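# Slide the open parts bin into the shelf's gap

## Task

Take the open-fronted bin off the table and slot it into the empty space in the shelf's row of bins. Its open side must face outward like its neighbours, and its parts must still be inside. Tilt it if needed to clear the low board overhead. Push it fully in so it sits behind the shelf's front lip. Every other bin's parts must stay in their own bins.

## Robot and tools

Robot: two arms, left_arm and right_arm, each with a parallel gripper. The names refer to the robot's own sides, not to sides in the images. Cameras are cam_left_wrist and cam_right_wrist, both 672x504 and listed in that order.

Scene frame: z = 0 is the table top, directly above the centre of the robot's foot. +x points forward over the table, +y points to the robot's left (left_arm's side), and +z points up. The table top starts near x = +0.15 m and may sit at an angle to the robot. Results give end_effector_position in metres and end_effector_quat_wxyz. Either may be off by a few cm, more so at long reach. A gripper's fingers point along its own +z and close along its own y. The reported position is the spot between the pads, about 1 cm short of the fingertips.

execute_actions(actions, cameras): actions is a list of actions. Each action is a list of at most 15 rows, and each row lasts one control step of 1/30 s. If an action has fewer than 15 rows, its last row repeats to fill the rest. A row is always 14 numbers in [-1, 1], covering both arms even if only one moves: left dx, dy, dz, rx, ry, rz, opening, then the same seven for the right. The six pose numbers are offsets from that arm's Hand target as it stood when the action began, along scene axes. Every row in an action counts from that same start, not from the row before it. Because each new action starts from the current Hand target, repeating an offset moves the arm again. Scale: 1.0 = 0.6 m or 180 degrees. rx, ry, rz form one rotation vector, turned about the Hand target point. A translation longer than 1.0 may be shortened along its direction. Opening is absolute: +1 = fully open (0.094 m), -1 = closed. An empty actions list just returns the current state. cameras chooses which images come back: omitted, null or ["all"] gives all; [] gives none; an unknown name invalidates the call.

move(target, speed, blend, opening_speed, blocking, cameras): target is one 14-number row in the same layout, or a list of up to 15 rows. Every row is an offset from the Hand targets at the start of the move, not from the previous row. The whole list must fit in 10 s. speed is the path's top speed in m/s, from 0.002 to 4.3, default 0.25. Rotation is capped at twice that figure in rad/s. You may give one speed per target. blend (m) rounds the corners at intermediate targets. opening_speed sets how fast openings change, per second on the -1..1 scale, minimum 0.2. Use it near its minimum when closing on something fragile. blocking=false returns after about 0.5 s while the move continues. Paths run straight and do not avoid obstacles or the other arm. Grippers lag behind and overshoot more at higher speed. Faster motion hits harder, and a target set deeper past a contact presses harder. Keep paths away from an arm's own base. The result adds a move: line: done (within 10 mm and 2 degrees, at rest), off_target, moving, held or fault. limits=paced means the sent pose was clipped; limits=held means steps were withheld. Friction or weight can leave an arm off_target without any contact.

wait(seconds): 0 to 10 s; arms hold their last command. stop(): brakes a running move and needs room to do so. zoom_image(camera, region): camera is cam_left_wrist or cam_right_wrist; region is [x0, y0, x1, y1] in pixels from the top-left, at most 504x504. It only works on a camera included in the latest images. finished_scene(scene): scene 1 or 2. It ends the scene permanently, so call it only once the bin stays placed with the robot idle. Scene 1 is practice.

Control notes: each step, commanded orientation is limited to within 40 degrees of the current one. An arm may settle short of its Hand target. Its next command, even all zeros, asks for that pose again. If it still falls short, send the remaining distance as an offset. To re-command an arm in place, send zeros for its six pose numbers. Always send the opening you want, since a 0 there commands half open. An arm blocked by an object keeps pushing until you command its target back past the gripper. Tool commands in the result shows what each gripper is being told.

Gripping: grip_measured uses the opening scale and reads up to about 2.7 mm wide when empty. On a hard part under full squeeze it reads up to about 3 mm under the part's width. Full force starts about 0.05 below the reading at first contact. To release, command an opening well above grip_measured. grip_effort_nm is the gripper motor's effort: negative closes, positive opens. It has an offset and is not a pad force.

Other readings: joint ranges (rad) are waist ±2.880, shoulder 0 to 3.142, elbow 0 to 3.019 (straight at 2.964), wrist pitch -1.693 to 1.571, wrist yaw ±1.571, wrist roll ±2.094. Joint torques include gravity and carry offsets and noise. Torques 3 and 4 wrap at ±28 N m. Joint velocities may read "within noise".

Hazards: anything falling or left off the table fails the scene. Avoid dropping parts, releasing moving parts, slams, hard hits and very hard pushes. Collisions or pinches between the two arms can end the scene, including one gripper closing on the other's fingers. The clearance check may hold a command that brings an arm near the other's forearm, but it does not guard gripper-to-gripper contact. Holding loads, stretching out or pushing against something unreachable heats motors. MOTOR HOT appears at 85 °C. At 100 °C an OVER-TEMPERATURE FAULT drops that arm for 30 to 60 s or more. Loose objects may occasionally be nudged by outside pushes. The simulation keeps running while you think.

Each tool is called as a command line: name --argument value for each argument, lists and objects as JSON in quotes; but a table of rows of numbers goes row by row, as --pt "numbers of a row", without its own name.

## Session

execute_actions --actions '[]'

Scene clock: 0.00 s.
left_arm: end_effector_position=(+0.4694, +0.1206, +0.3127) grip_measured=+1.000 grip_effort_nm=n/a end_effector_quat_wxyz=(+0.467, +0.657, +0.531, -0.260) | right_arm: end_effector_position=(+0.8214, -0.1988, +0.1559) grip_measured=+1.000 grip_effort_nm=n/a end_effector_quat_wxyz=(-0.001, -0.268, +0.960, -0.078)
Joint positions: left_arm=[0.949 1.736 0.541 0.136 0.747 2.033 0.094] | right_arm=[-0.731 2.241 1.795 -0.568 0.642 -0.603 0.094]
Joint velocities: within noise
Joint torques (N m): no reading
Motor temperatures (°C): left_arm=[25 28 29 28 26 26 26] | right_arm=[27 27 24 26 25 25 25]
Heat: left arm: hottest elbow 29 °C; right arm: hottest waist 27 °C.
Hand target: left_arm +0.4677, +0.1200, +0.3143; +0.467, +0.657, +0.530, -0.261 | right_arm +0.8256, -0.2007, +0.1548; +0.001, -0.265, +0.961, -0.080
Tool commands: left_gripper/opening=+1.0 right_gripper/opening=+1.0

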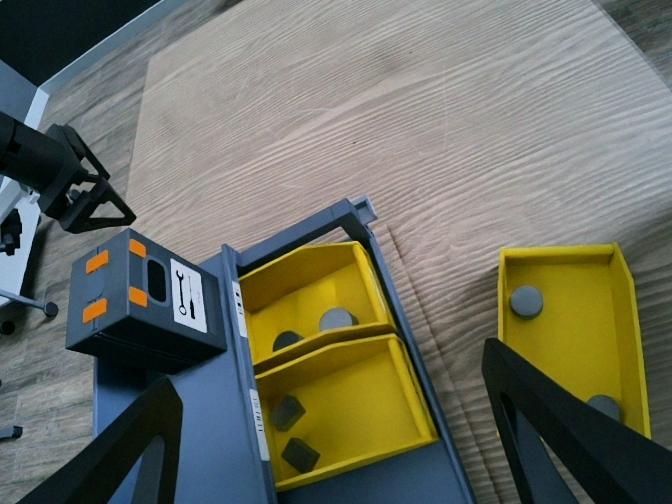

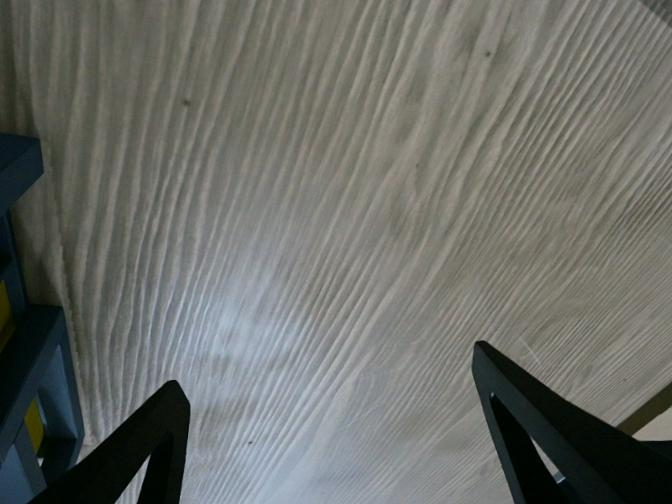

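move --target '[-0.03,0.05,0.18,0.198,0.355,0.5,1,0,0,0,0,0,0,1]' --speed 0.4

Scene clock: 26.23 s.
left_arm: end_effector_position=(+0.4389, +0.1594, +0.4168) grip_measured=+1.000 grip_effort_nm=-0.037 end_effector_quat_wxyz=(-0.007, -0.001, +1.000, +0.005) | right_arm: end_effector_position=(+0.8214, -0.1988, +0.1559) grip_measured=+1.000 grip_effort_nm=-0.046 end_effector_quat_wxyz=(-0.001, -0.268, +0.960, -0.078)
Joint positions: left_arm=[0.271 1.322 0.563 -0.616 -0.66 -0.5 0.094] | right_arm=[-0.731 2.241 1.795 -0.568 0.642 -0.603 0.094]
Joint velocities: within noise
Joint torques (N m): left_arm=[-6.12 -3.78 5.52 -0.12 -0.21 -0.15] | right_arm=[10.7 -20.19 6.65 0.17 0.08 -0.03]
Motor temperatures (°C): left_arm=[26 29 29 27 27 26 26] | right_arm=[28 31 25 26 25 25 25]
Heat: left arm: hottest shoulder 29 °C; right arm: hottest shoulder 31 °C.
Hand target: left_arm +0.4496, +0.1501, +0.4222; +0.000, -0.001, +1.000, +0.000 | right_arm +0.8256, -0.2007, +0.1548; +0.001, -0.265, +0.961, -0.080
Off the commanded pose: left_arm 0.015 m, 1 deg | right_arm 0.005 m, 0 deg.
move: off_target (left_arm)

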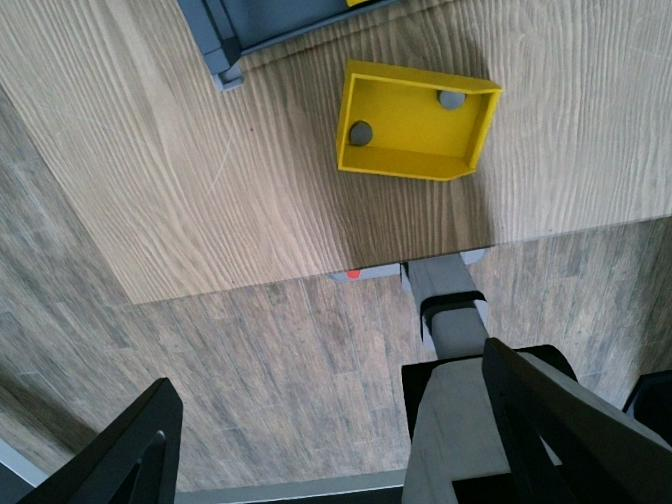

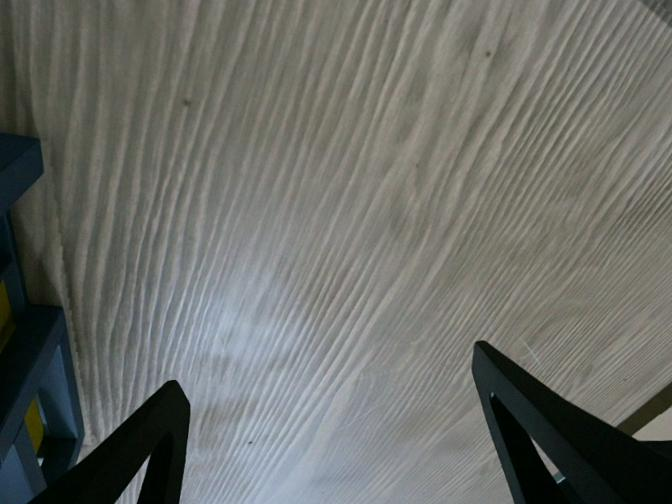

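move --target '[-0.05,0,0,0,-0.25,0,1,0,0,0,0,0,0,1]' --speed 0.5

zoom_image --camera "cam_left_wrist" --region '[0, 0, 504, 504]'

Scene clock: 57.80 s.
left_arm: end_effector_position=(+0.4218, +0.1490, +0.4233) grip_measured=+1.000 grip_effort_nm=-0.056 end_effector_quat_wxyz=(+0.383, -0.006, +0.924, -0.001) | right_arm: end_effector_position=(+0.8214, -0.1988, +0.1559) grip_measured=+1.000 grip_effort_nm=-0.032 end_effector_quat_wxyz=(-0.001, -0.268, +0.960, -0.078)
Joint positions: left_arm=[0.101 1.843 0.088 1.39 -0.929 0.144 0.094] | right_arm=[-0.731 2.241 1.795 -0.568 0.642 -0.603 0.094]
Joint velocities: within noise
Joint torques (N m): left_arm=[-4.25 -2.9 -0.69 1.69 0.18 0.03] | right_arm=[10.64 -20.19 6.67 0.16 0.07 -0.03]
Motor temperatures (°C): left_arm=[26 28 31 27 26 26 26] | right_arm=[29 35 27 26 25 25 25]
Heat: left arm: hottest elbow 31 °C; right arm: hottest shoulder 35 °C.
Hand target: left_arm +0.4196, +0.1500, +0.4223; +0.383, -0.001, +0.924, +0.000 | right_arm +0.8256, -0.2007, +0.1548; +0.001, -0.265, +0.961, -0.080
Off the commanded pose: left_arm 0.003 m, 1 deg | right_arm 0.005 m, 0 deg.
move: done

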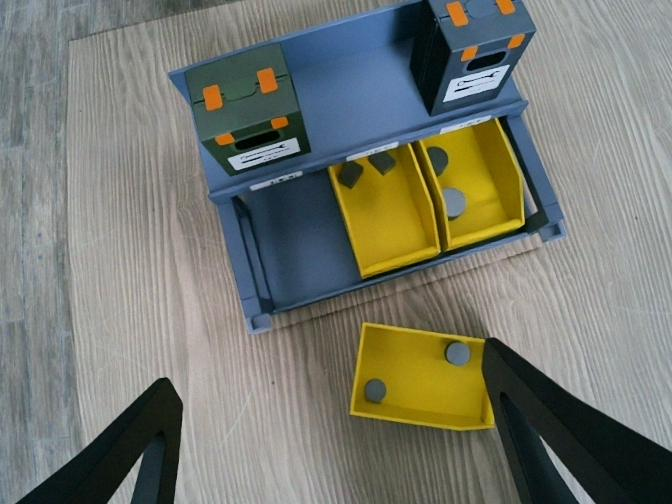

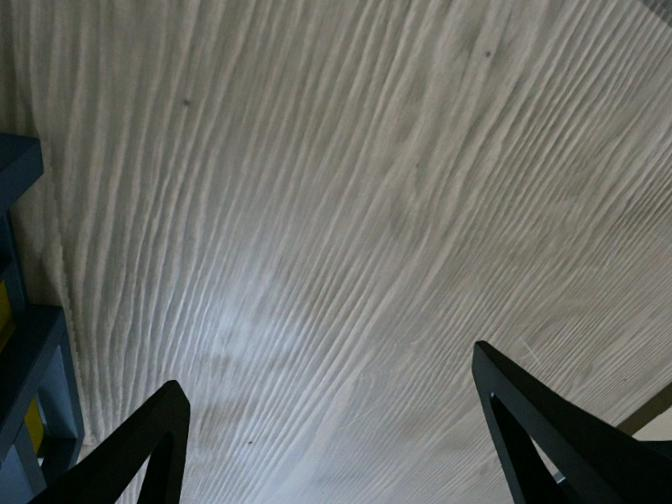

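Scaled by 1.000.

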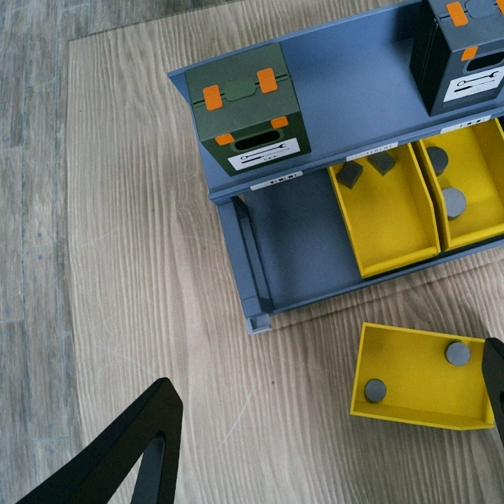

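zoom_image --camera "cam_left_wrist" --region '[320, 280, 520, 440]'

zoom_image --camera "cam_left_wrist" --region '[160, 0, 580, 340]'

Scaled by 2.520 from the camera's 672x504 image, which has a finer 960x720 frame.

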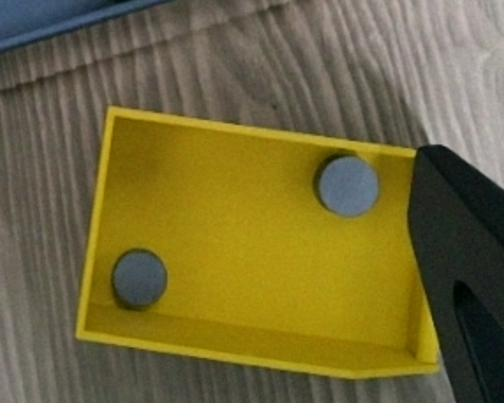

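Scaled by 1.200 from the camera's 672x504 image, which has a finer 960x720 frame.

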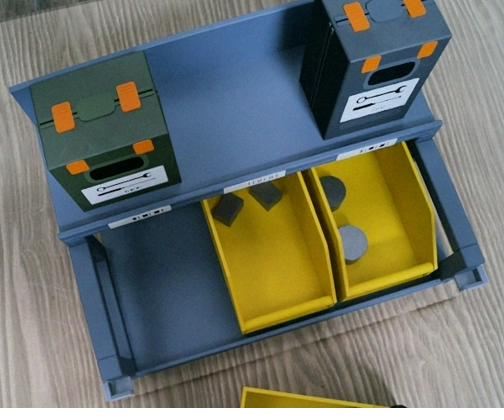

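move --target '[0,-0.1667,0,0,0,0,-1,0,0,0,0,0,0,1]' --speed 0.3 --cameras '["cam_left_wrist"]'

move --target '[0,0,-0.1667,0,0,0,-1,0,0,0,0,0,0,1]' --speed 0.3 --cameras '["cam_left_wrist"]'

Scene clock: 100.90 s.
left_arm: end_effector_position=(+0.4159, +0.1235, +0.4207) grip_measured=-0.983 grip_effort_nm=-0.955 end_effector_quat_wxyz=(+0.379, +0.008, +0.925, +0.013) | right_arm: end_effector_position=(+0.8214, -0.1988, +0.1559) grip_measured=+1.000 grip_effort_nm=-0.037 end_effector_quat_wxyz=(-0.001, -0.268, +0.960, -0.078)
Joint positions: left_arm=[0.012 1.916 0.143 1.348 -1.028 0.113 0.001] | right_arm=[-0.731 2.241 1.795 -0.568 0.642 -0.603 0.094]
Joint velocities: within noise
Joint torques (N m): left_arm=[-3.43 -5.54 -0.35 1.65 0.13 0] | right_arm=[10.75 -20.13 6.67 0.16 0.08 -0.03]
Motor temperatures (°C): left_arm=[26 28 30 28 26 26 26] | right_arm=[29 37 27 26 25 25 25]
Heat: left arm: hottest elbow 30 °C; right arm: hottest shoulder 37 °C.
Hand target: left_arm +0.4208, +0.1294, +0.4229; +0.383, -0.004, +0.924, +0.015 (not the last commanded pose) | right_arm +0.8256, -0.2007, +0.1548; +0.001, -0.265, +0.961, -0.080
Off the commanded pose: left_arm 0.074 m, 2 deg | right_arm 0.005 m, 0 deg.
move: held (left_arm; a check stopped the path); limits=held
pose unreachable (left arm): on one or more control steps of this call, first in action 0 (counted from 0), this arm could not follow its commanded pose, so it was not sent that pose on those steps. It may still have moved: this result reports where it is.
cause: moving toward the commanded pose would bring a part of the arm (its wrist (the part past joint 4)) too close to the robot's own body.
Images, in order (width x height): cam_left_wrist 672x504.

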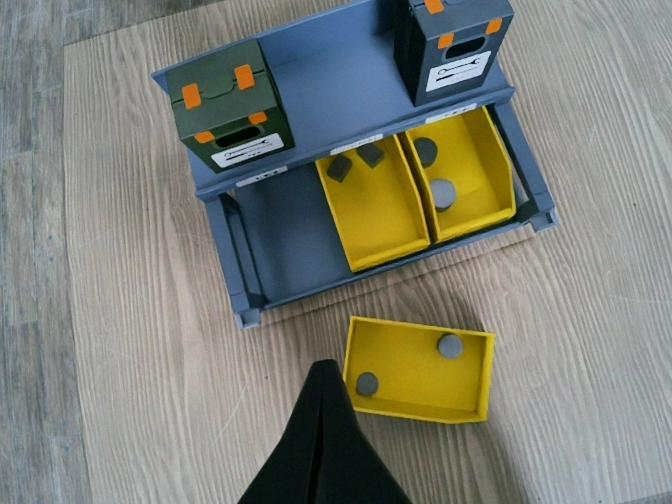

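Scene clock: 102.13 s.
left_arm: end_effector_position=(+0.4198, +0.1256, +0.3269) grip_measured=-0.983 grip_effort_nm=-0.965 end_effector_quat_wxyz=(+0.336, -0.003, +0.942, +0.012) | right_arm: end_effector_position=(+0.8214, -0.1988, +0.1559) grip_measured=+1.000 grip_effort_nm=-0.032 end_effector_quat_wxyz=(-0.001, -0.268, +0.960, -0.078)
Joint positions: left_arm=[0.294 2.252 0.259 1.567 -0.789 0.164 0.001] | right_arm=[-0.731 2.241 1.795 -0.568 0.642 -0.603 0.094]
Joint velocities: within noise
Joint torques (N m): left_arm=[-4.42 -4.84 -1.98 1.8 0.18 0.03] | right_arm=[10.7 -20.19 6.67 0.17 0.07 -0.03]
Motor temperatures (°C): left_arm=[26 28 30 28 26 26 27] | right_arm=[29 37 27 26 25 25 25]
Heat: left arm: hottest elbow 30 °C; right arm: hottest shoulder 37 °C.
Hand target: left_arm +0.4207, +0.1293, +0.3229; +0.383, -0.004, +0.924, +0.015 | right_arm +0.8256, -0.2007, +0.1548; +0.001, -0.265, +0.961, -0.080
Off the commanded pose: left_arm 0.006 m, 6 deg | right_arm 0.005 m, 0 deg.
joint sent to its limit (left arm) — joint 4 (wrist pitch), upper limit. The joint targets are off in orientation, not in position.
move: off_target (left_arm)
Images, in order (width x height): cam_left_wrist 672x504.

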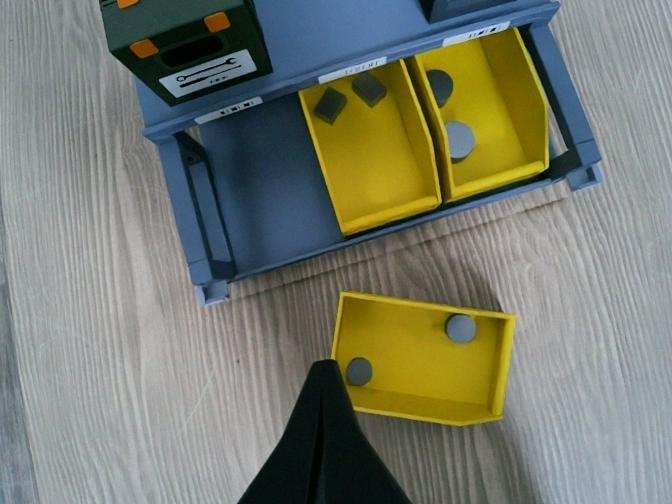

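move --target '[0,0.118,0.1618,-0.008,0,-0.006,-1,0,0,0,0,0,0,1]' --speed 0.3 --cameras '["cam_left_wrist"]'

move --target '[0,0.1667,0,0,0,0,-1,0,0,0,0,0,0,1]' --speed 0.3 --cameras '["cam_left_wrist"]'

move --target '[0,-0.0833,-0.1667,0,0,0,-1,0,0,0,0,0,0,1]' --speed 0.3 --cameras '["cam_left_wrist"]'

Scene clock: 117.73 s.
left_arm: end_effector_position=(+0.4204, +0.1600, +0.3737) grip_measured=-0.983 grip_effort_nm=-0.955 end_effector_quat_wxyz=(+0.356, -0.003, +0.934, +0.000) | right_arm: end_effector_position=(+0.8214, -0.1988, +0.1559) grip_measured=+1.000 grip_effort_nm=-0.042 end_effector_quat_wxyz=(-0.001, -0.268, +0.960, -0.078)
Joint positions: left_arm=[0.294 2.061 0.12 1.568 -0.758 0.192 0.001] | right_arm=[-0.731 2.241 1.795 -0.568 0.642 -0.603 0.094]
Joint velocities: within noise
Joint torques (N m): left_arm=[-4.89 -3.96 -1.7 1.13 -0.04 -0.11] | right_arm=[10.64 -20.19 6.69 0.16 0.08 -0.03]
Motor temperatures (°C): left_arm=[26 28 30 28 26 26 28] | right_arm=[29 38 27 26 25 25 25]
Heat: left arm: hottest elbow 30 °C; right arm: hottest shoulder 38 °C.
Hand target: left_arm +0.4192, +0.1584, +0.3708; +0.353, -0.002, +0.936, +0.000 (not the last commanded pose) | right_arm +0.8256, -0.2007, +0.1548; +0.001, -0.265, +0.961, -0.080
Off the commanded pose: left_arm 0.061 m, 3 deg | right_arm 0.005 m, 0 deg.
move: held (left_arm; a check stopped the path); limits=held
pose unreachable (left arm): on one or more control steps of this call, first in action 0 (counted from 0), this arm could not follow its commanded pose, so it was not sent that pose on those steps. It may still have moved: this result reports where it is.
cause: moving toward the commanded pose would bring two parts of the arm too close to each other (its shoulder (the part past joint 1) and its forearm (the part past joint 3), with joints 2 (shoulder) and 3 (elbow) between them).
Images, in order (width x height): cam_left_wrist 672x504.

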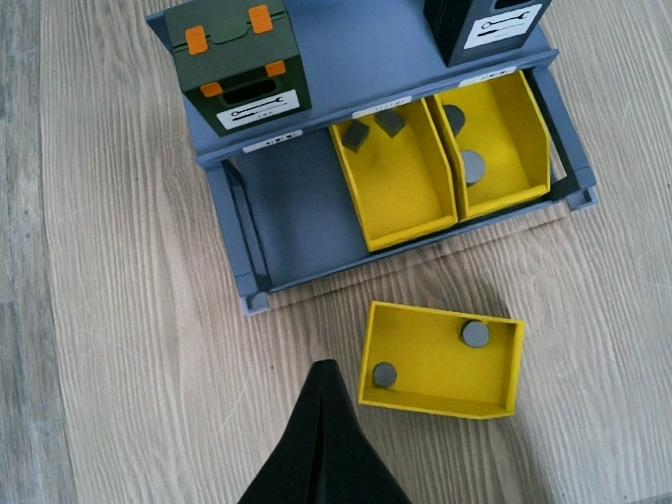

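Scene clock: 118.67 s.
left_arm: end_effector_position=(+0.4229, +0.1812, +0.3663) grip_measured=-0.983 grip_effort_nm=-0.950 end_effector_quat_wxyz=(+0.348, -0.006, +0.937, -0.008) | right_arm: end_effector_position=(+0.8214, -0.1988, +0.1559) grip_measured=+1.000 grip_effort_nm=-0.032 end_effector_quat_wxyz=(-0.001, -0.268, +0.960, -0.078)
Joint positions: left_arm=[0.412 2.024 0.095 1.568 -0.639 0.221 0.001] | right_arm=[-0.731 2.241 1.795 -0.568 0.642 -0.603 0.094]
Joint velocities: within noise
Joint torques (N m): left_arm=[-6.18 -3.9 -2.14 1.2 -0.05 -0.13] | right_arm=[10.7 -20.19 6.67 0.17 0.08 -0.03]
Motor temperatures (°C): left_arm=[26 28 30 28 26 26 28] | right_arm=[29 38 27 26 25 25 25]
Heat: left arm: hottest elbow 30 °C; right arm: hottest shoulder 38 °C.
Hand target: left_arm +0.4216, +0.1743, +0.3661; +0.349, -0.002, +0.937, -0.015 (not the last commanded pose) | right_arm +0.8256, -0.2007, +0.1548; +0.001, -0.265, +0.961, -0.080
Off the commanded pose: left_arm 0.078 m, 1 deg | right_arm 0.005 m, 0 deg.
move: held (left_arm; a check stopped the path); limits=held
pose unreachable (left arm): on one or more control steps of this call, first in action 0 (counted from 0), this arm could not follow its commanded pose, so it was not sent that pose on those steps. It may still have moved: this result reports where it is.
cause: moving toward the commanded pose would bring two parts of the arm too close to each other (its shoulder (the part past joint 1) and its forearm (the part past joint 3), with joints 2 (shoulder) and 3 (elbow) between them).
Images, in order (width x height): cam_left_wrist 672x504.

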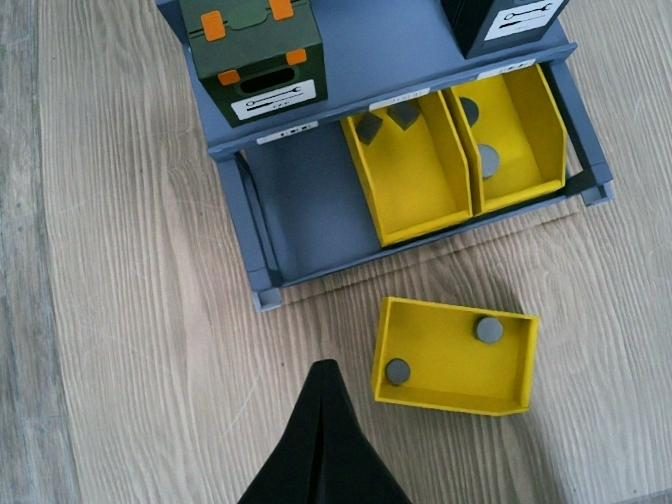

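Scene clock: 119.70 s.
left_arm: end_effector_position=(+0.4216, +0.1201, +0.2704) grip_measured=-0.983 grip_effort_nm=-0.950 end_effector_quat_wxyz=(+0.311, +0.009, +0.950, -0.017) | right_arm: end_effector_position=(+0.8214, -0.1988, +0.1559) grip_measured=+1.000 grip_effort_nm=-0.037 end_effector_quat_wxyz=(-0.001, -0.268, +0.960, -0.078)
Joint positions: left_arm=[0.452 2.369 0.348 1.568 -0.594 0.203 0.001] | right_arm=[-0.731 2.241 1.795 -0.568 0.642 -0.603 0.094]
Joint velocities: within noise
Joint torques (N m): left_arm=[-4.6 -5.19 -2.71 1.72 0.23 -0.13] | right_arm=[10.64 -20.19 6.67 0.14 0.07 -0.03]
Motor temperatures (°C): left_arm=[26 28 30 28 26 26 28] | right_arm=[29 38 27 26 25 25 25]
Heat: left arm: hottest elbow 30 °C; right arm: hottest shoulder 38 °C.
Hand target: left_arm +0.4216, +0.1244, +0.2660; +0.349, -0.001, +0.937, -0.014 | right_arm +0.8256, -0.2007, +0.1548; +0.001, -0.265, +0.961, -0.080
Off the commanded pose: left_arm 0.006 m, 5 deg | right_arm 0.005 m, 0 deg.
joint sent to its limit (left arm) — joint 4 (wrist pitch), upper limit. The joint targets are off in orientation, not in position.
move: off_target (left_arm)
Images, in order (width x height): cam_left_wrist 672x504.

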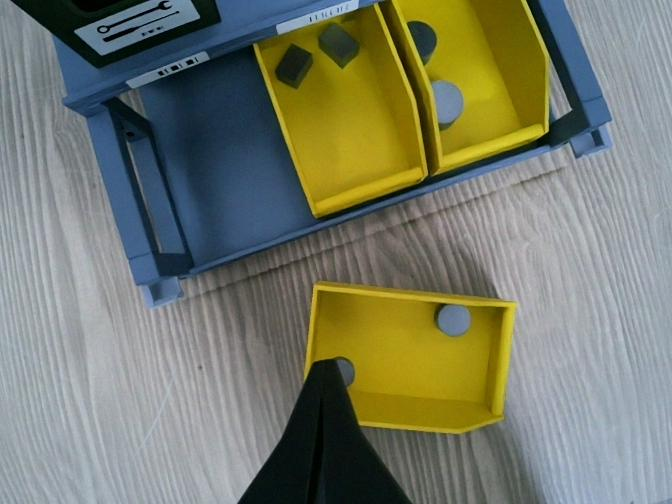

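move --target '[-0.25,0.16,0.1,0,-0.27,0,-1,0,0,0,0,0,0,1]' --speed 0.3 --cameras '["cam_left_wrist"]'

Scene clock: 186.47 s.
left_arm: end_effector_position=(+0.3111, +0.1989, +0.3053) grip_measured=-0.983 grip_effort_nm=-0.945 end_effector_quat_wxyz=(+0.201, -0.013, +0.976, +0.083) | right_arm: end_effector_position=(+0.8214, -0.1988, +0.1559) grip_measured=+1.000 grip_effort_nm=-0.037 end_effector_quat_wxyz=(-0.001, -0.268, +0.960, -0.078)
Joint positions: left_arm=[0.368 2.457 0.109 1.568 -0.886 -0.04 0.001] | right_arm=[-0.731 2.241 1.795 -0.568 0.642 -0.603 0.094]
Joint velocities: within noise
Joint torques (N m): left_arm=[-3.49 -5.83 -3.95 0.9 -0.03 0.01] | right_arm=[10.7 -20.19 6.67 0.13 0.08 -0.03]
Motor temperatures (°C): left_arm=[26 28 30 28 26 26 29] | right_arm=[29 40 28 25 25 25 25]
Heat: left arm: hottest elbow 30 °C; right arm: hottest shoulder 40 °C.
Hand target: left_arm +0.3165, +0.2008, +0.3048; +0.205, -0.020, +0.975, +0.085 (not the last commanded pose) | right_arm +0.8256, -0.2007, +0.1548; +0.001, -0.265, +0.961, -0.080
Off the commanded pose: left_arm 0.050 m, 67 deg | right_arm 0.005 m, 0 deg.
move: held (left_arm; a check stopped the path); limits=paced,held
pose unreachable (left arm): on one or more control steps of this call, first in action 0 (counted from 0), this arm could not follow its commanded pose, so it was not sent that pose on those steps. It may still have moved: this result reports where it is.
cause: moving toward the commanded pose would bring a part of the arm (its forearm (the part past joint 3)) too close to the robot's own body.
Images, in order (width x height): cam_left_wrist 672x504.

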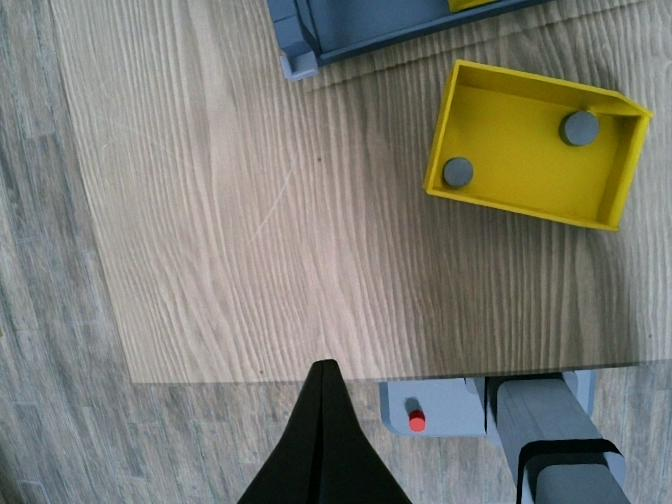

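move --target '[0.2225,0.365,-0.05,-0.316,-0.267,-0.487,-1,0,0,0,0,0,0,1]' --speed 0.3 --cameras '["cam_left_wrist"]'

Scene clock: 205.37 s.
left_arm: end_effector_position=(+0.4448, +0.4212, +0.2705) grip_measured=-0.983 grip_effort_nm=-0.955 end_effector_quat_wxyz=(+0.351, +0.351, +0.794, -0.350) | right_arm: end_effector_position=(+0.8214, -0.1988, +0.1559) grip_measured=+1.000 grip_effort_nm=-0.042 end_effector_quat_wxyz=(-0.001, -0.268, +0.960, -0.078)
Joint positions: left_arm=[1.707 1.713 0.917 -0.82 0.94 2.082 0.001] | right_arm=[-0.731 2.241 1.795 -0.568 0.642 -0.603 0.094]
Joint velocities: within noise
Joint torques (N m): left_arm=[0.26 -11.69 0.54 -1.4 0.26 0.05] | right_arm=[10.7 -20.25 6.65 0.14 0.08 -0.03]
Motor temperatures (°C): left_arm=[26 29 31 27 26 26 29] | right_arm=[29 40 28 25 25 25 25]
Heat: left arm: hottest elbow 31 °C; right arm: hottest shoulder 40 °C.
Hand target: left_arm +0.4499, +0.4199, +0.2747; +0.487, +0.487, +0.539, -0.486 | right_arm +0.8256, -0.2007, +0.1548; +0.001, -0.265, +0.961, -0.080
Off the commanded pose: left_arm 0.007 m, 45 deg; orientation clipped | right_arm 0.005 m, 0 deg.
joint sent to its limit (left arm) — joint 6 (wrist roll), upper limit. The joint targets are off in orientation, not in position.
move: off_target (left_arm); limits=paced
Images, in order (width x height): cam_left_wrist 672x504.

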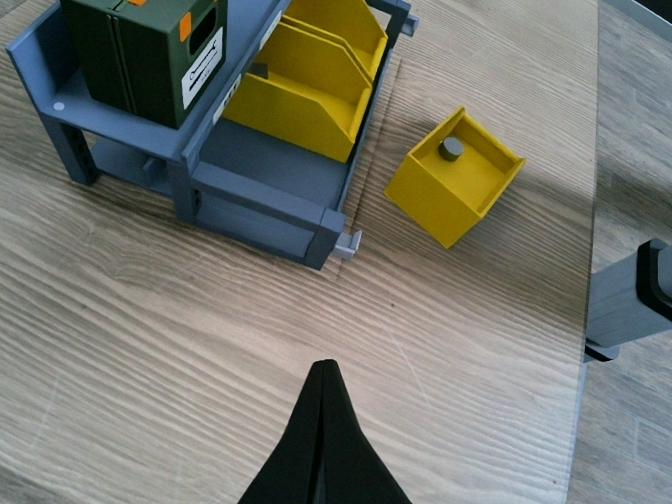

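zoom_image --camera "cam_left_wrist" --region '[0, 0, 430, 290]'

zoom_image --camera "cam_left_wrist" --region '[360, 80, 560, 270]'

Scaled by 1.172 from the camera's 672x504 image, which has a finer 960x720 frame.

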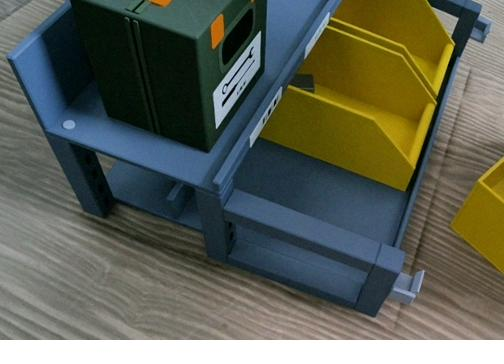

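Scaled by 2.520 from the camera's 672x504 image, which has a finer 960x720 frame.

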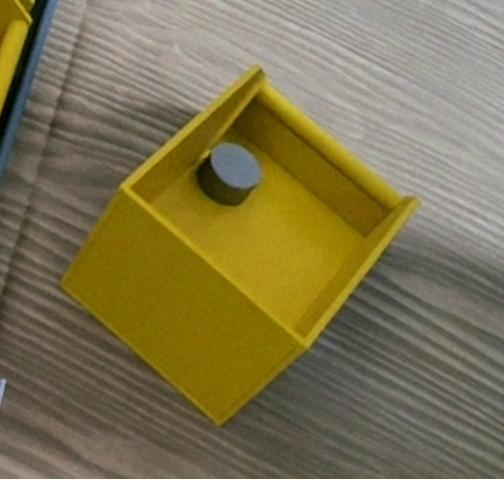

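move --target '[-0.05,-0.25,0.08,0.316,0.267,0.487,1,0,0,0,0,0,0,1]' --speed 0.3 --cameras '["cam_left_wrist"]'

Scene clock: 285.43 s.
left_arm: end_effector_position=(+0.4189, +0.2762, +0.3231) grip_measured=+0.998 grip_effort_nm=0.051 end_effector_quat_wxyz=(+0.181, -0.056, +0.976, +0.110) | right_arm: end_effector_position=(+0.8214, -0.1988, +0.1559) grip_measured=+1.000 grip_effort_nm=-0.032 end_effector_quat_wxyz=(-0.001, -0.268, +0.960, -0.078)
Joint positions: left_arm=[0.71 1.57 0.17 0.785 -0.697 0.158 0.094] | right_arm=[-0.731 2.241 1.795 -0.568 0.642 -0.603 0.094]
Joint velocities: within noise
Joint torques (N m): left_arm=[-4.48 -4.37 -0.7 0.68 -0.29 -0.18] | right_arm=[10.64 -20.19 6.65 0.14 0.08 -0.03]
Motor temperatures (°C): left_arm=[25 33 29 27 26 26 30] | right_arm=[30 41 28 25 25 25 25]
Heat: left arm: hottest shoulder 33 °C; right arm: hottest shoulder 41 °C.
Hand target: left_arm +0.4198, +0.2699, +0.3227; +0.181, -0.053, +0.976, +0.105 | right_arm +0.8256, -0.2007, +0.1548; +0.001, -0.265, +0.961, -0.080
Off the commanded pose: left_arm 0.006 m, 1 deg | right_arm 0.005 m, 0 deg.
move: done
Images, in order (width x height): cam_left_wrist 672x504.

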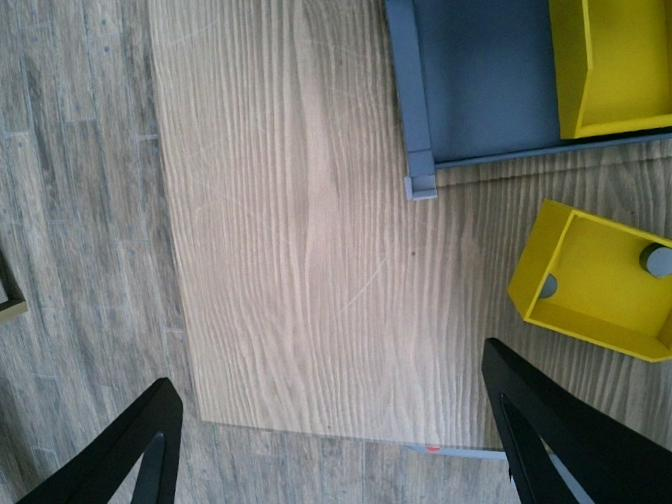

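move --target '[-0.1,-0.45,-0.2,-0.053,0.125,-0.111,1,0,0,0,0,0,0,1]' --speed 0.3 --cameras '["cam_left_wrist"]'

Scene clock: 295.87 s.
left_arm: end_effector_position=(+0.3667, +0.0068, +0.2021) grip_measured=+0.998 grip_effort_nm=0.051 end_effector_quat_wxyz=(+0.001, +0.115, +0.993, +0.003) | right_arm: end_effector_position=(+0.8214, -0.1988, +0.1559) grip_measured=+1.000 grip_effort_nm=-0.032 end_effector_quat_wxyz=(-0.001, -0.268, +0.960, -0.078)
Joint positions: left_arm=[0.263 2.302 0.753 0.189 -0.666 -0.265 0.094] | right_arm=[-0.731 2.241 1.795 -0.568 0.642 -0.603 0.094]
Joint velocities: within noise
Joint torques (N m): left_arm=[-10.23 -6.95 -0.29 -0.06 0.06 -0.19] | right_arm=[10.64 -20.19 6.65 0.14 0.08 -0.03]
Motor temperatures (°C): left_arm=[26 32 29 27 26 26 29] | right_arm=[30 41 28 25 25 25 25]
Heat: left arm: hottest shoulder 32 °C; right arm: hottest shoulder 41 °C.
Hand target: left_arm +0.3600, -0.0001, +0.2028; -0.001, +0.122, +0.992, +0.000 | right_arm +0.8256, -0.2007, +0.1548; +0.001, -0.265, +0.961, -0.080
Off the commanded pose: left_arm 0.010 m, 1 deg | right_arm 0.005 m, 0 deg.
move: done
Images, in order (width x height): cam_left_wrist 672x504.

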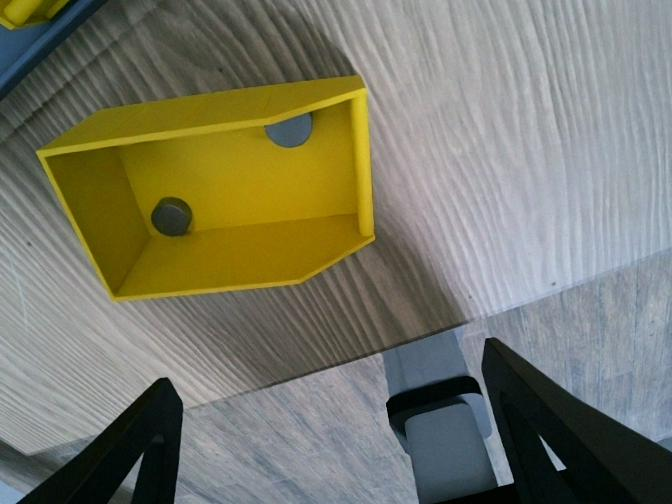

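move --target '[-0.0162,-0.0397,-0.2,0,0,0,0.3,0,0,0,0,0,0,1]' --speed 0.2 --cameras '["cam_left_wrist"]'

Scene clock: 307.87 s.
left_arm: end_effector_position=(+0.3516, -0.0275, +0.0890) grip_measured=+0.302 grip_effort_nm=-0.125 end_effector_quat_wxyz=(+0.001, +0.125, +0.992, -0.001) | right_arm: end_effector_position=(+0.8214, -0.1988, +0.1559) grip_measured=+1.000 grip_effort_nm=-0.042 end_effector_quat_wxyz=(-0.001, -0.268, +0.960, -0.078)
Joint positions: left_arm=[0.371 2.632 0.983 0.37 -0.631 -0.113 0.061] | right_arm=[-0.731 2.241 1.795 -0.568 0.642 -0.603 0.094]
Joint velocities: within noise
Joint torques (N m): left_arm=[-7.82 -7.24 -1.37 0.73 0.08 0] | right_arm=[10.75 -20.25 6.65 0.14 0.07 -0.03]
Motor temperatures (°C): left_arm=[26 31 29 27 26 26 29] | right_arm=[30 41 28 25 25 25 25]
Heat: left arm: hottest shoulder 31 °C; right arm: hottest shoulder 41 °C.
Hand target: left_arm +0.3501, -0.0239, +0.0827; -0.002, +0.123, +0.992, +0.000 | right_arm +0.8256, -0.2007, +0.1548; +0.001, -0.265, +0.961, -0.080
Off the commanded pose: left_arm 0.007 m, 0 deg | right_arm 0.005 m, 0 deg.
move: done
Images, in order (width x height): cam_left_wrist 672x504.

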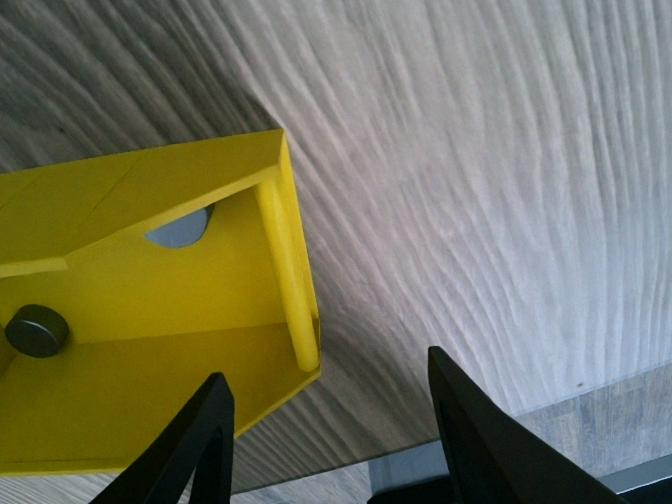

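move --target '[0.0045,0.0178,-0.05,0,0,0,0.3,0,0,0,0,0,0,1]' --speed 0.15 --cameras '["cam_left_wrist"]'

Scene clock: 321.77 s.
left_arm: end_effector_position=(+0.3558, -0.0169, +0.0592) grip_measured=+0.302 grip_effort_nm=-0.134 end_effector_quat_wxyz=(+0.001, +0.124, +0.992, -0.001) | right_arm: end_effector_position=(+0.8214, -0.1988, +0.1559) grip_measured=+1.000 grip_effort_nm=-0.042 end_effector_quat_wxyz=(-0.001, -0.268, +0.960, -0.078)
Joint positions: left_arm=[0.442 2.68 1.024 0.427 -0.609 -0.032 0.061] | right_arm=[-0.731 2.241 1.795 -0.568 0.642 -0.603 0.094]
Joint velocities: within noise
Joint torques (N m): left_arm=[-7.71 -6.83 -1.68 0.8 0.09 0] | right_arm=[10.7 -20.19 6.65 0.16 0.08 -0.03]
Motor temperatures (°C): left_arm=[26 31 29 27 26 26 29] | right_arm=[30 41 28 25 25 25 25]
Heat: left arm: hottest shoulder 31 °C; right arm: hottest shoulder 41 °C.
Hand target: left_arm +0.3529, -0.0132, +0.0527; -0.002, +0.122, +0.992, +0.000 | right_arm +0.8256, -0.2007, +0.1548; +0.001, -0.265, +0.961, -0.080
Off the commanded pose: left_arm 0.008 m, 0 deg | right_arm 0.005 m, 0 deg.
move: done
Images, in order (width x height): cam_left_wrist 672x504.

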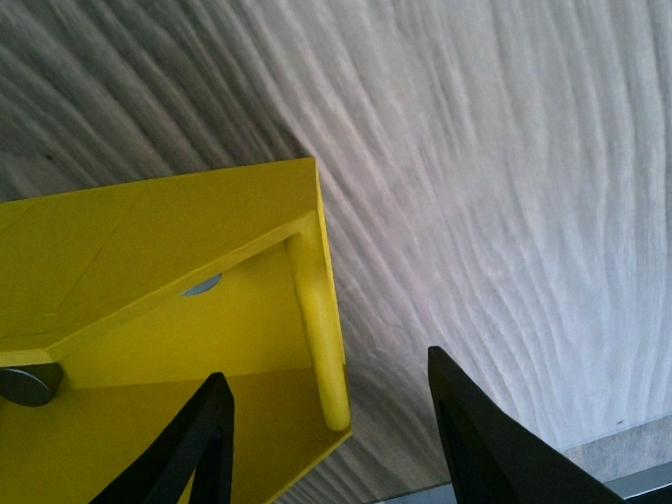

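move --target '[0.007,0,-0.05,0,0,0,0.3,0,0,0,0,0,0,1]' --speed 0.1 --cameras '["cam_left_wrist"]'

Scene clock: 326.43 s.
left_arm: end_effector_position=(+0.3608, -0.0177, +0.0297) grip_measured=+0.302 grip_effort_nm=-0.129 end_effector_quat_wxyz=(+0.001, +0.124, +0.992, -0.002) | right_arm: end_effector_position=(+0.8214, -0.1988, +0.1559) grip_measured=+1.000 grip_effort_nm=-0.032 end_effector_quat_wxyz=(-0.001, -0.268, +0.960, -0.078)
Joint positions: left_arm=[0.486 2.737 1.094 0.442 -0.593 0.02 0.061] | right_arm=[-0.731 2.241 1.795 -0.568 0.642 -0.603 0.094]
Joint velocities: within noise
Joint torques (N m): left_arm=[-7.65 -6.71 -1.76 0.76 0.09 0.06] | right_arm=[10.64 -20.13 6.64 0.16 0.08 -0.03]
Motor temperatures (°C): left_arm=[26 31 29 27 26 26 29] | right_arm=[30 41 28 25 25 25 25]
Heat: left arm: hottest shoulder 31 °C; right arm: hottest shoulder 41 °C.
Hand target: left_arm +0.3571, -0.0132, +0.0228; -0.002, +0.123, +0.992, +0.000 | right_arm +0.8256, -0.2007, +0.1548; +0.001, -0.265, +0.961, -0.080
Off the commanded pose: left_arm 0.009 m, 0 deg | right_arm 0.005 m, 0 deg.
move: done
Images, in order (width x height): cam_left_wrist 672x504.

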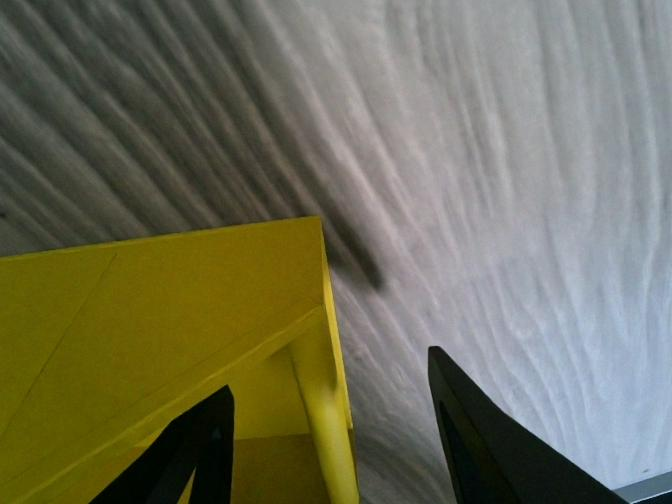

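move --target '[0,0,0,0,0,0,-1,0,0,0,0,0,0,1]' --opening_speed 0.4 --cameras '["cam_left_wrist"]'

Scene clock: 332.37 s.
left_arm: end_effector_position=(+0.3610, -0.0175, +0.0295) grip_measured=-0.791 grip_effort_nm=-1.057 end_effector_quat_wxyz=(+0.001, +0.126, +0.992, -0.001) | right_arm: end_effector_position=(+0.8214, -0.1988, +0.1559) grip_measured=+1.000 grip_effort_nm=-0.037 end_effector_quat_wxyz=(-0.001, -0.268, +0.960, -0.078)
Joint positions: left_arm=[0.487 2.737 1.094 0.443 -0.593 0.025 0.01] | right_arm=[-0.731 2.241 1.795 -0.568 0.642 -0.603 0.094]
Joint velocities: within noise
Joint torques (N m): left_arm=[-7.65 -6.65 -1.8 0.75 0.09 -0.01] | right_arm=[10.7 -20.13 6.65 0.14 0.08 -0.03]
Motor temperatures (°C): left_arm=[26 31 29 27 26 26 29] | right_arm=[30 41 28 25 25 25 25]
Heat: left arm: hottest shoulder 31 °C; right arm: hottest shoulder 41 °C.
Hand target: left_arm +0.3572, -0.0133, +0.0228; -0.001, +0.123, +0.992, +0.000 | right_arm +0.8256, -0.2007, +0.1548; +0.001, -0.265, +0.961, -0.080
Off the commanded pose: left_arm 0.009 m, 1 deg | right_arm 0.005 m, 0 deg.
move: done
Images, in order (width x height): cam_left_wrist 672x504.

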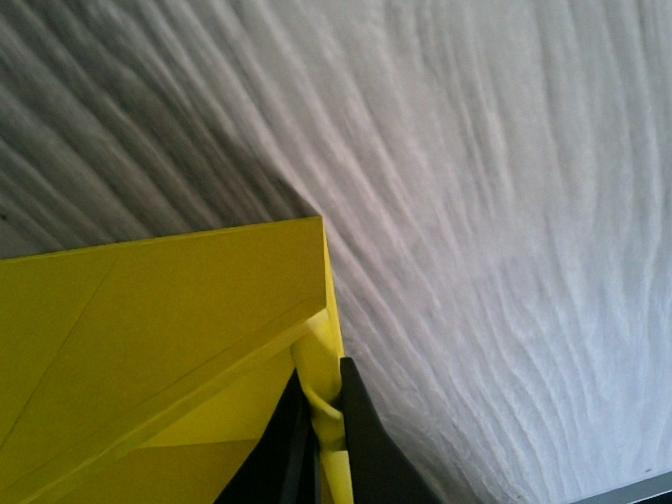

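move --target '[0,0,0.1,0,0,0,-1,0,0,0,0,0,0,1]' --speed 0.08 --cameras '["cam_left_wrist"]'

Scene clock: 338.33 s.
left_arm: end_effector_position=(+0.3581, -0.0112, +0.0671) grip_measured=-0.791 grip_effort_nm=-1.067 end_effector_quat_wxyz=(-0.004, +0.114, +0.993, +0.000) | right_arm: end_effector_position=(+0.8214, -0.1988, +0.1559) grip_measured=+1.000 grip_effort_nm=-0.032 end_effector_quat_wxyz=(-0.001, -0.268, +0.960, -0.078)
Joint positions: left_arm=[0.443 2.651 1.003 0.407 -0.609 -0.058 0.01] | right_arm=[-0.731 2.241 1.795 -0.568 0.642 -0.603 0.094]
Joint velocities: within noise
Joint torques (N m): left_arm=[-11.46 -9.88 -4.04 -0.2 -0.46 -0.16] | right_arm=[10.7 -20.19 6.67 0.14 0.08 -0.03]
Motor temperatures (°C): left_arm=[26 31 29 27 26 26 29] | right_arm=[30 41 28 25 25 25 25]
Heat: left arm: hottest shoulder 31 °C; right arm: hottest shoulder 41 °C.
Hand target: left_arm +0.3572, -0.0134, +0.0827; -0.001, +0.122, +0.992, +0.000 | right_arm +0.8256, -0.2007, +0.1548; +0.001, -0.265, +0.961, -0.080
Off the commanded pose: left_arm 0.016 m, 1 deg | right_arm 0.005 m, 0 deg.
move: off_target (left_arm)
Images, in order (width x height): cam_left_wrist 672x504.

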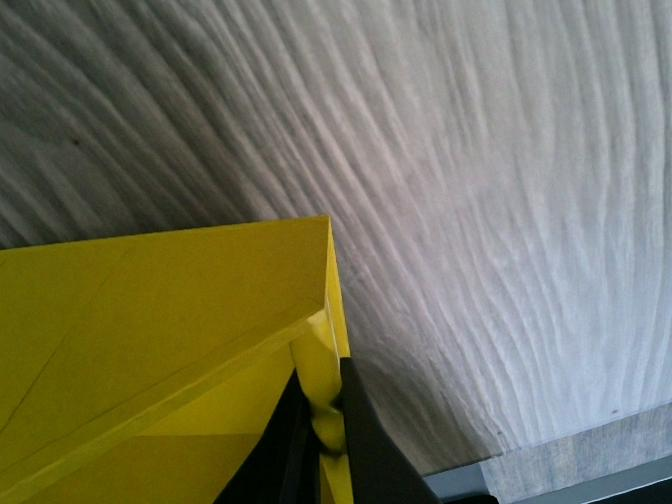

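move --pt "0 0 0.15 0 0 0 -1 -0.1 0 0.3 0 0 0 1" --pt "0 0 0.15 0 0 0 -1 -0.65 -0.3333 0.2 0.299 -0.235 0.38 1" --speed 0.25

Scene clock: 360.40 s.
left_arm: end_effector_position=(+0.3554, -0.0105, +0.1579) grip_measured=-0.791 grip_effort_nm=-1.067 end_effector_quat_wxyz=(-0.010, +0.116, +0.993, +0.001) | right_arm: end_effector_position=(+0.4448, -0.4040, +0.2784) grip_measured=+1.000 grip_effort_nm=-0.032 end_effector_quat_wxyz=(+0.413, -0.502, +0.751, +0.115)
Joint positions: left_arm=[0.297 2.443 0.844 0.241 -0.647 -0.235 0.01] | right_arm=[-1.678 1.555 0.591 -0.072 -0.945 -2.083 0.094]
Joint velocities: within noise
Joint torques (N m): left_arm=[-11.52 -10.29 -2.56 -0.13 -0.46 -0.16] | right_arm=[-1.44 -10.05 -1.94 -0.05 -0.7 -0.11]
Motor temperatures (°C): left_arm=[27 31 29 27 26 26 30] | right_arm=[29 41 28 25 25 25 25]
Heat: left arm: hottest shoulder 31 °C; right arm: hottest shoulder 41 °C.
Hand target: left_arm +0.3570, -0.0132, +0.1727; -0.002, +0.123, +0.992, +0.000 | right_arm +0.4355, -0.4008, +0.2748; +0.467, -0.657, +0.531, +0.261
Off the commanded pose: left_arm 0.015 m, 1 deg | right_arm 0.010 m, 36 deg.
joint sent to its limit (right arm) — joint 6 (wrist roll), lower limit. The joint targets are off in orientation, not in position.
move: off_target (left_arm, right_arm)

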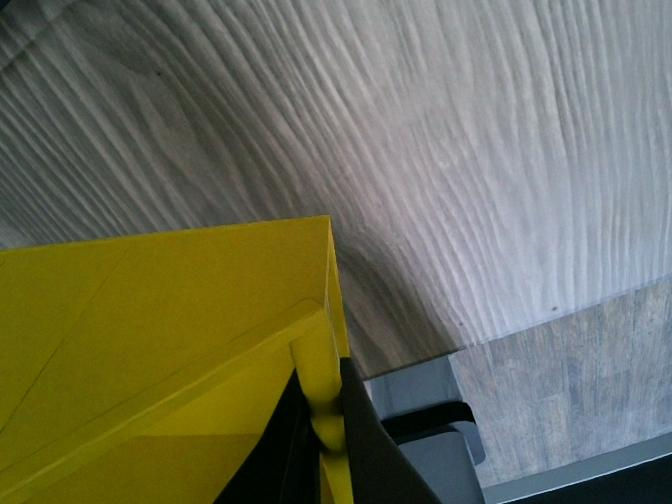

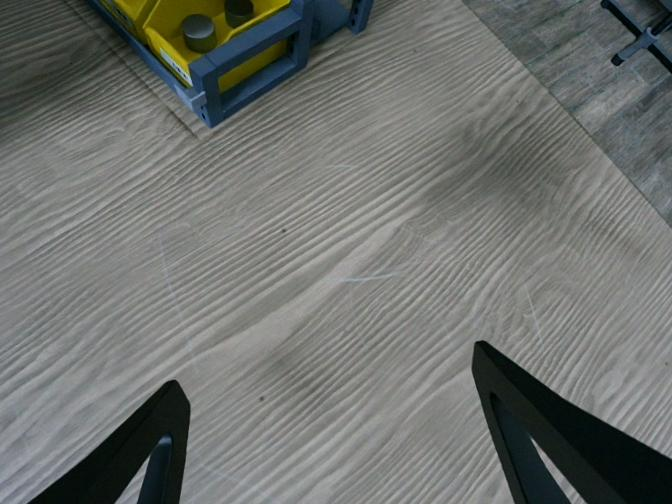

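move --target '[0.0743,0.276,0.03,0,0,-0.367,-1,0,0,0,0,0,0,1]' --speed 0.15

Scene clock: 387.63 s.
left_arm: end_effector_position=(+0.3998, +0.1436, +0.1837) grip_measured=-0.791 grip_effort_nm=-1.072 end_effector_quat_wxyz=(-0.006, +0.647, +0.762, -0.004) | right_arm: end_effector_position=(+0.4463, -0.4054, +0.2783) grip_measured=+1.000 grip_effort_nm=-0.032 end_effector_quat_wxyz=(+0.419, -0.502, +0.748, +0.109)
Joint positions: left_arm=[0.643 2.101 0.586 0.385 -0.533 1.338 0.01] | right_arm=[-1.682 1.561 0.591 -0.053 -0.96 -2.083 0.094]
Joint velocities: within noise
Joint torques (N m): left_arm=[-5.13 -9.58 -3.86 0.91 0.11 0.02] | right_arm=[-1.14 -10.29 -2.3 0.05 -0.69 -0.11]
Motor temperatures (°C): left_arm=[27 31 30 27 27 26 31] | right_arm=[29 37 26 25 26 25 25]
Heat: left arm: hottest shoulder 31 °C; right arm: hottest shoulder 37 °C.
Hand target: left_arm +0.4016, +0.1523, +0.1908; -0.001, +0.644, +0.765, +0.001 | right_arm +0.4356, -0.4007, +0.2749; +0.467, -0.657, +0.531, +0.261
Off the commanded pose: left_arm 0.011 m, 1 deg | right_arm 0.012 m, 36 deg.
joint sent to its limit (right arm) — joint 6 (wrist roll), lower limit. The joint targets are off in orientation, not in position.
move: off_target (left_arm, right_arm)

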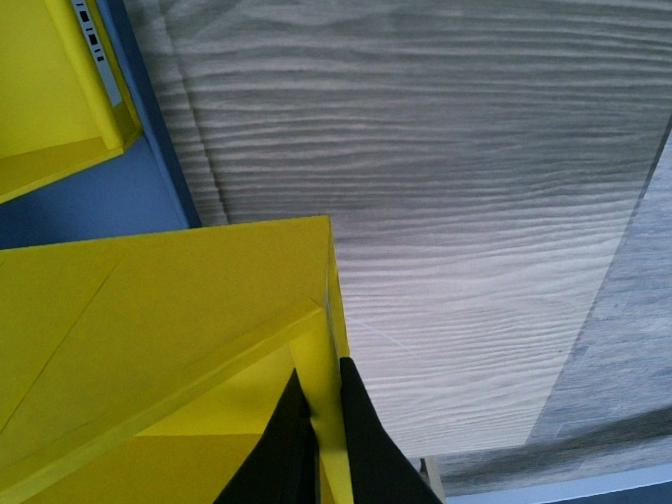

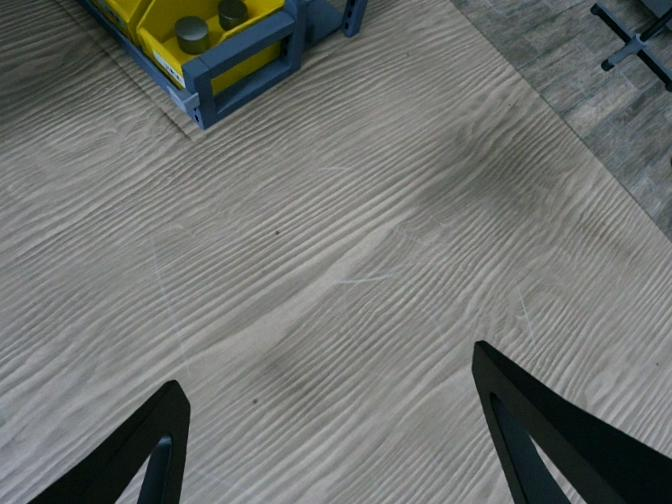

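zoom_image --camera "cam_left_wrist" --region '[0, 0, 350, 262]'

Scaled by 1.440 from the camera's 672x504 image, which has a finer 960x720 frame.

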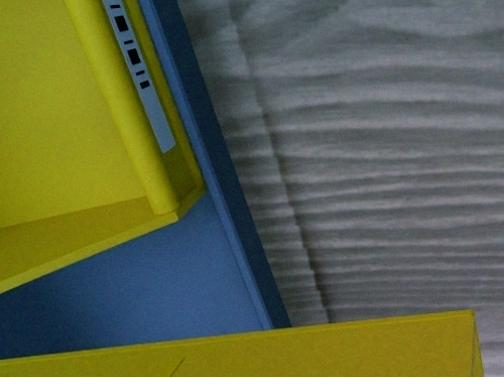

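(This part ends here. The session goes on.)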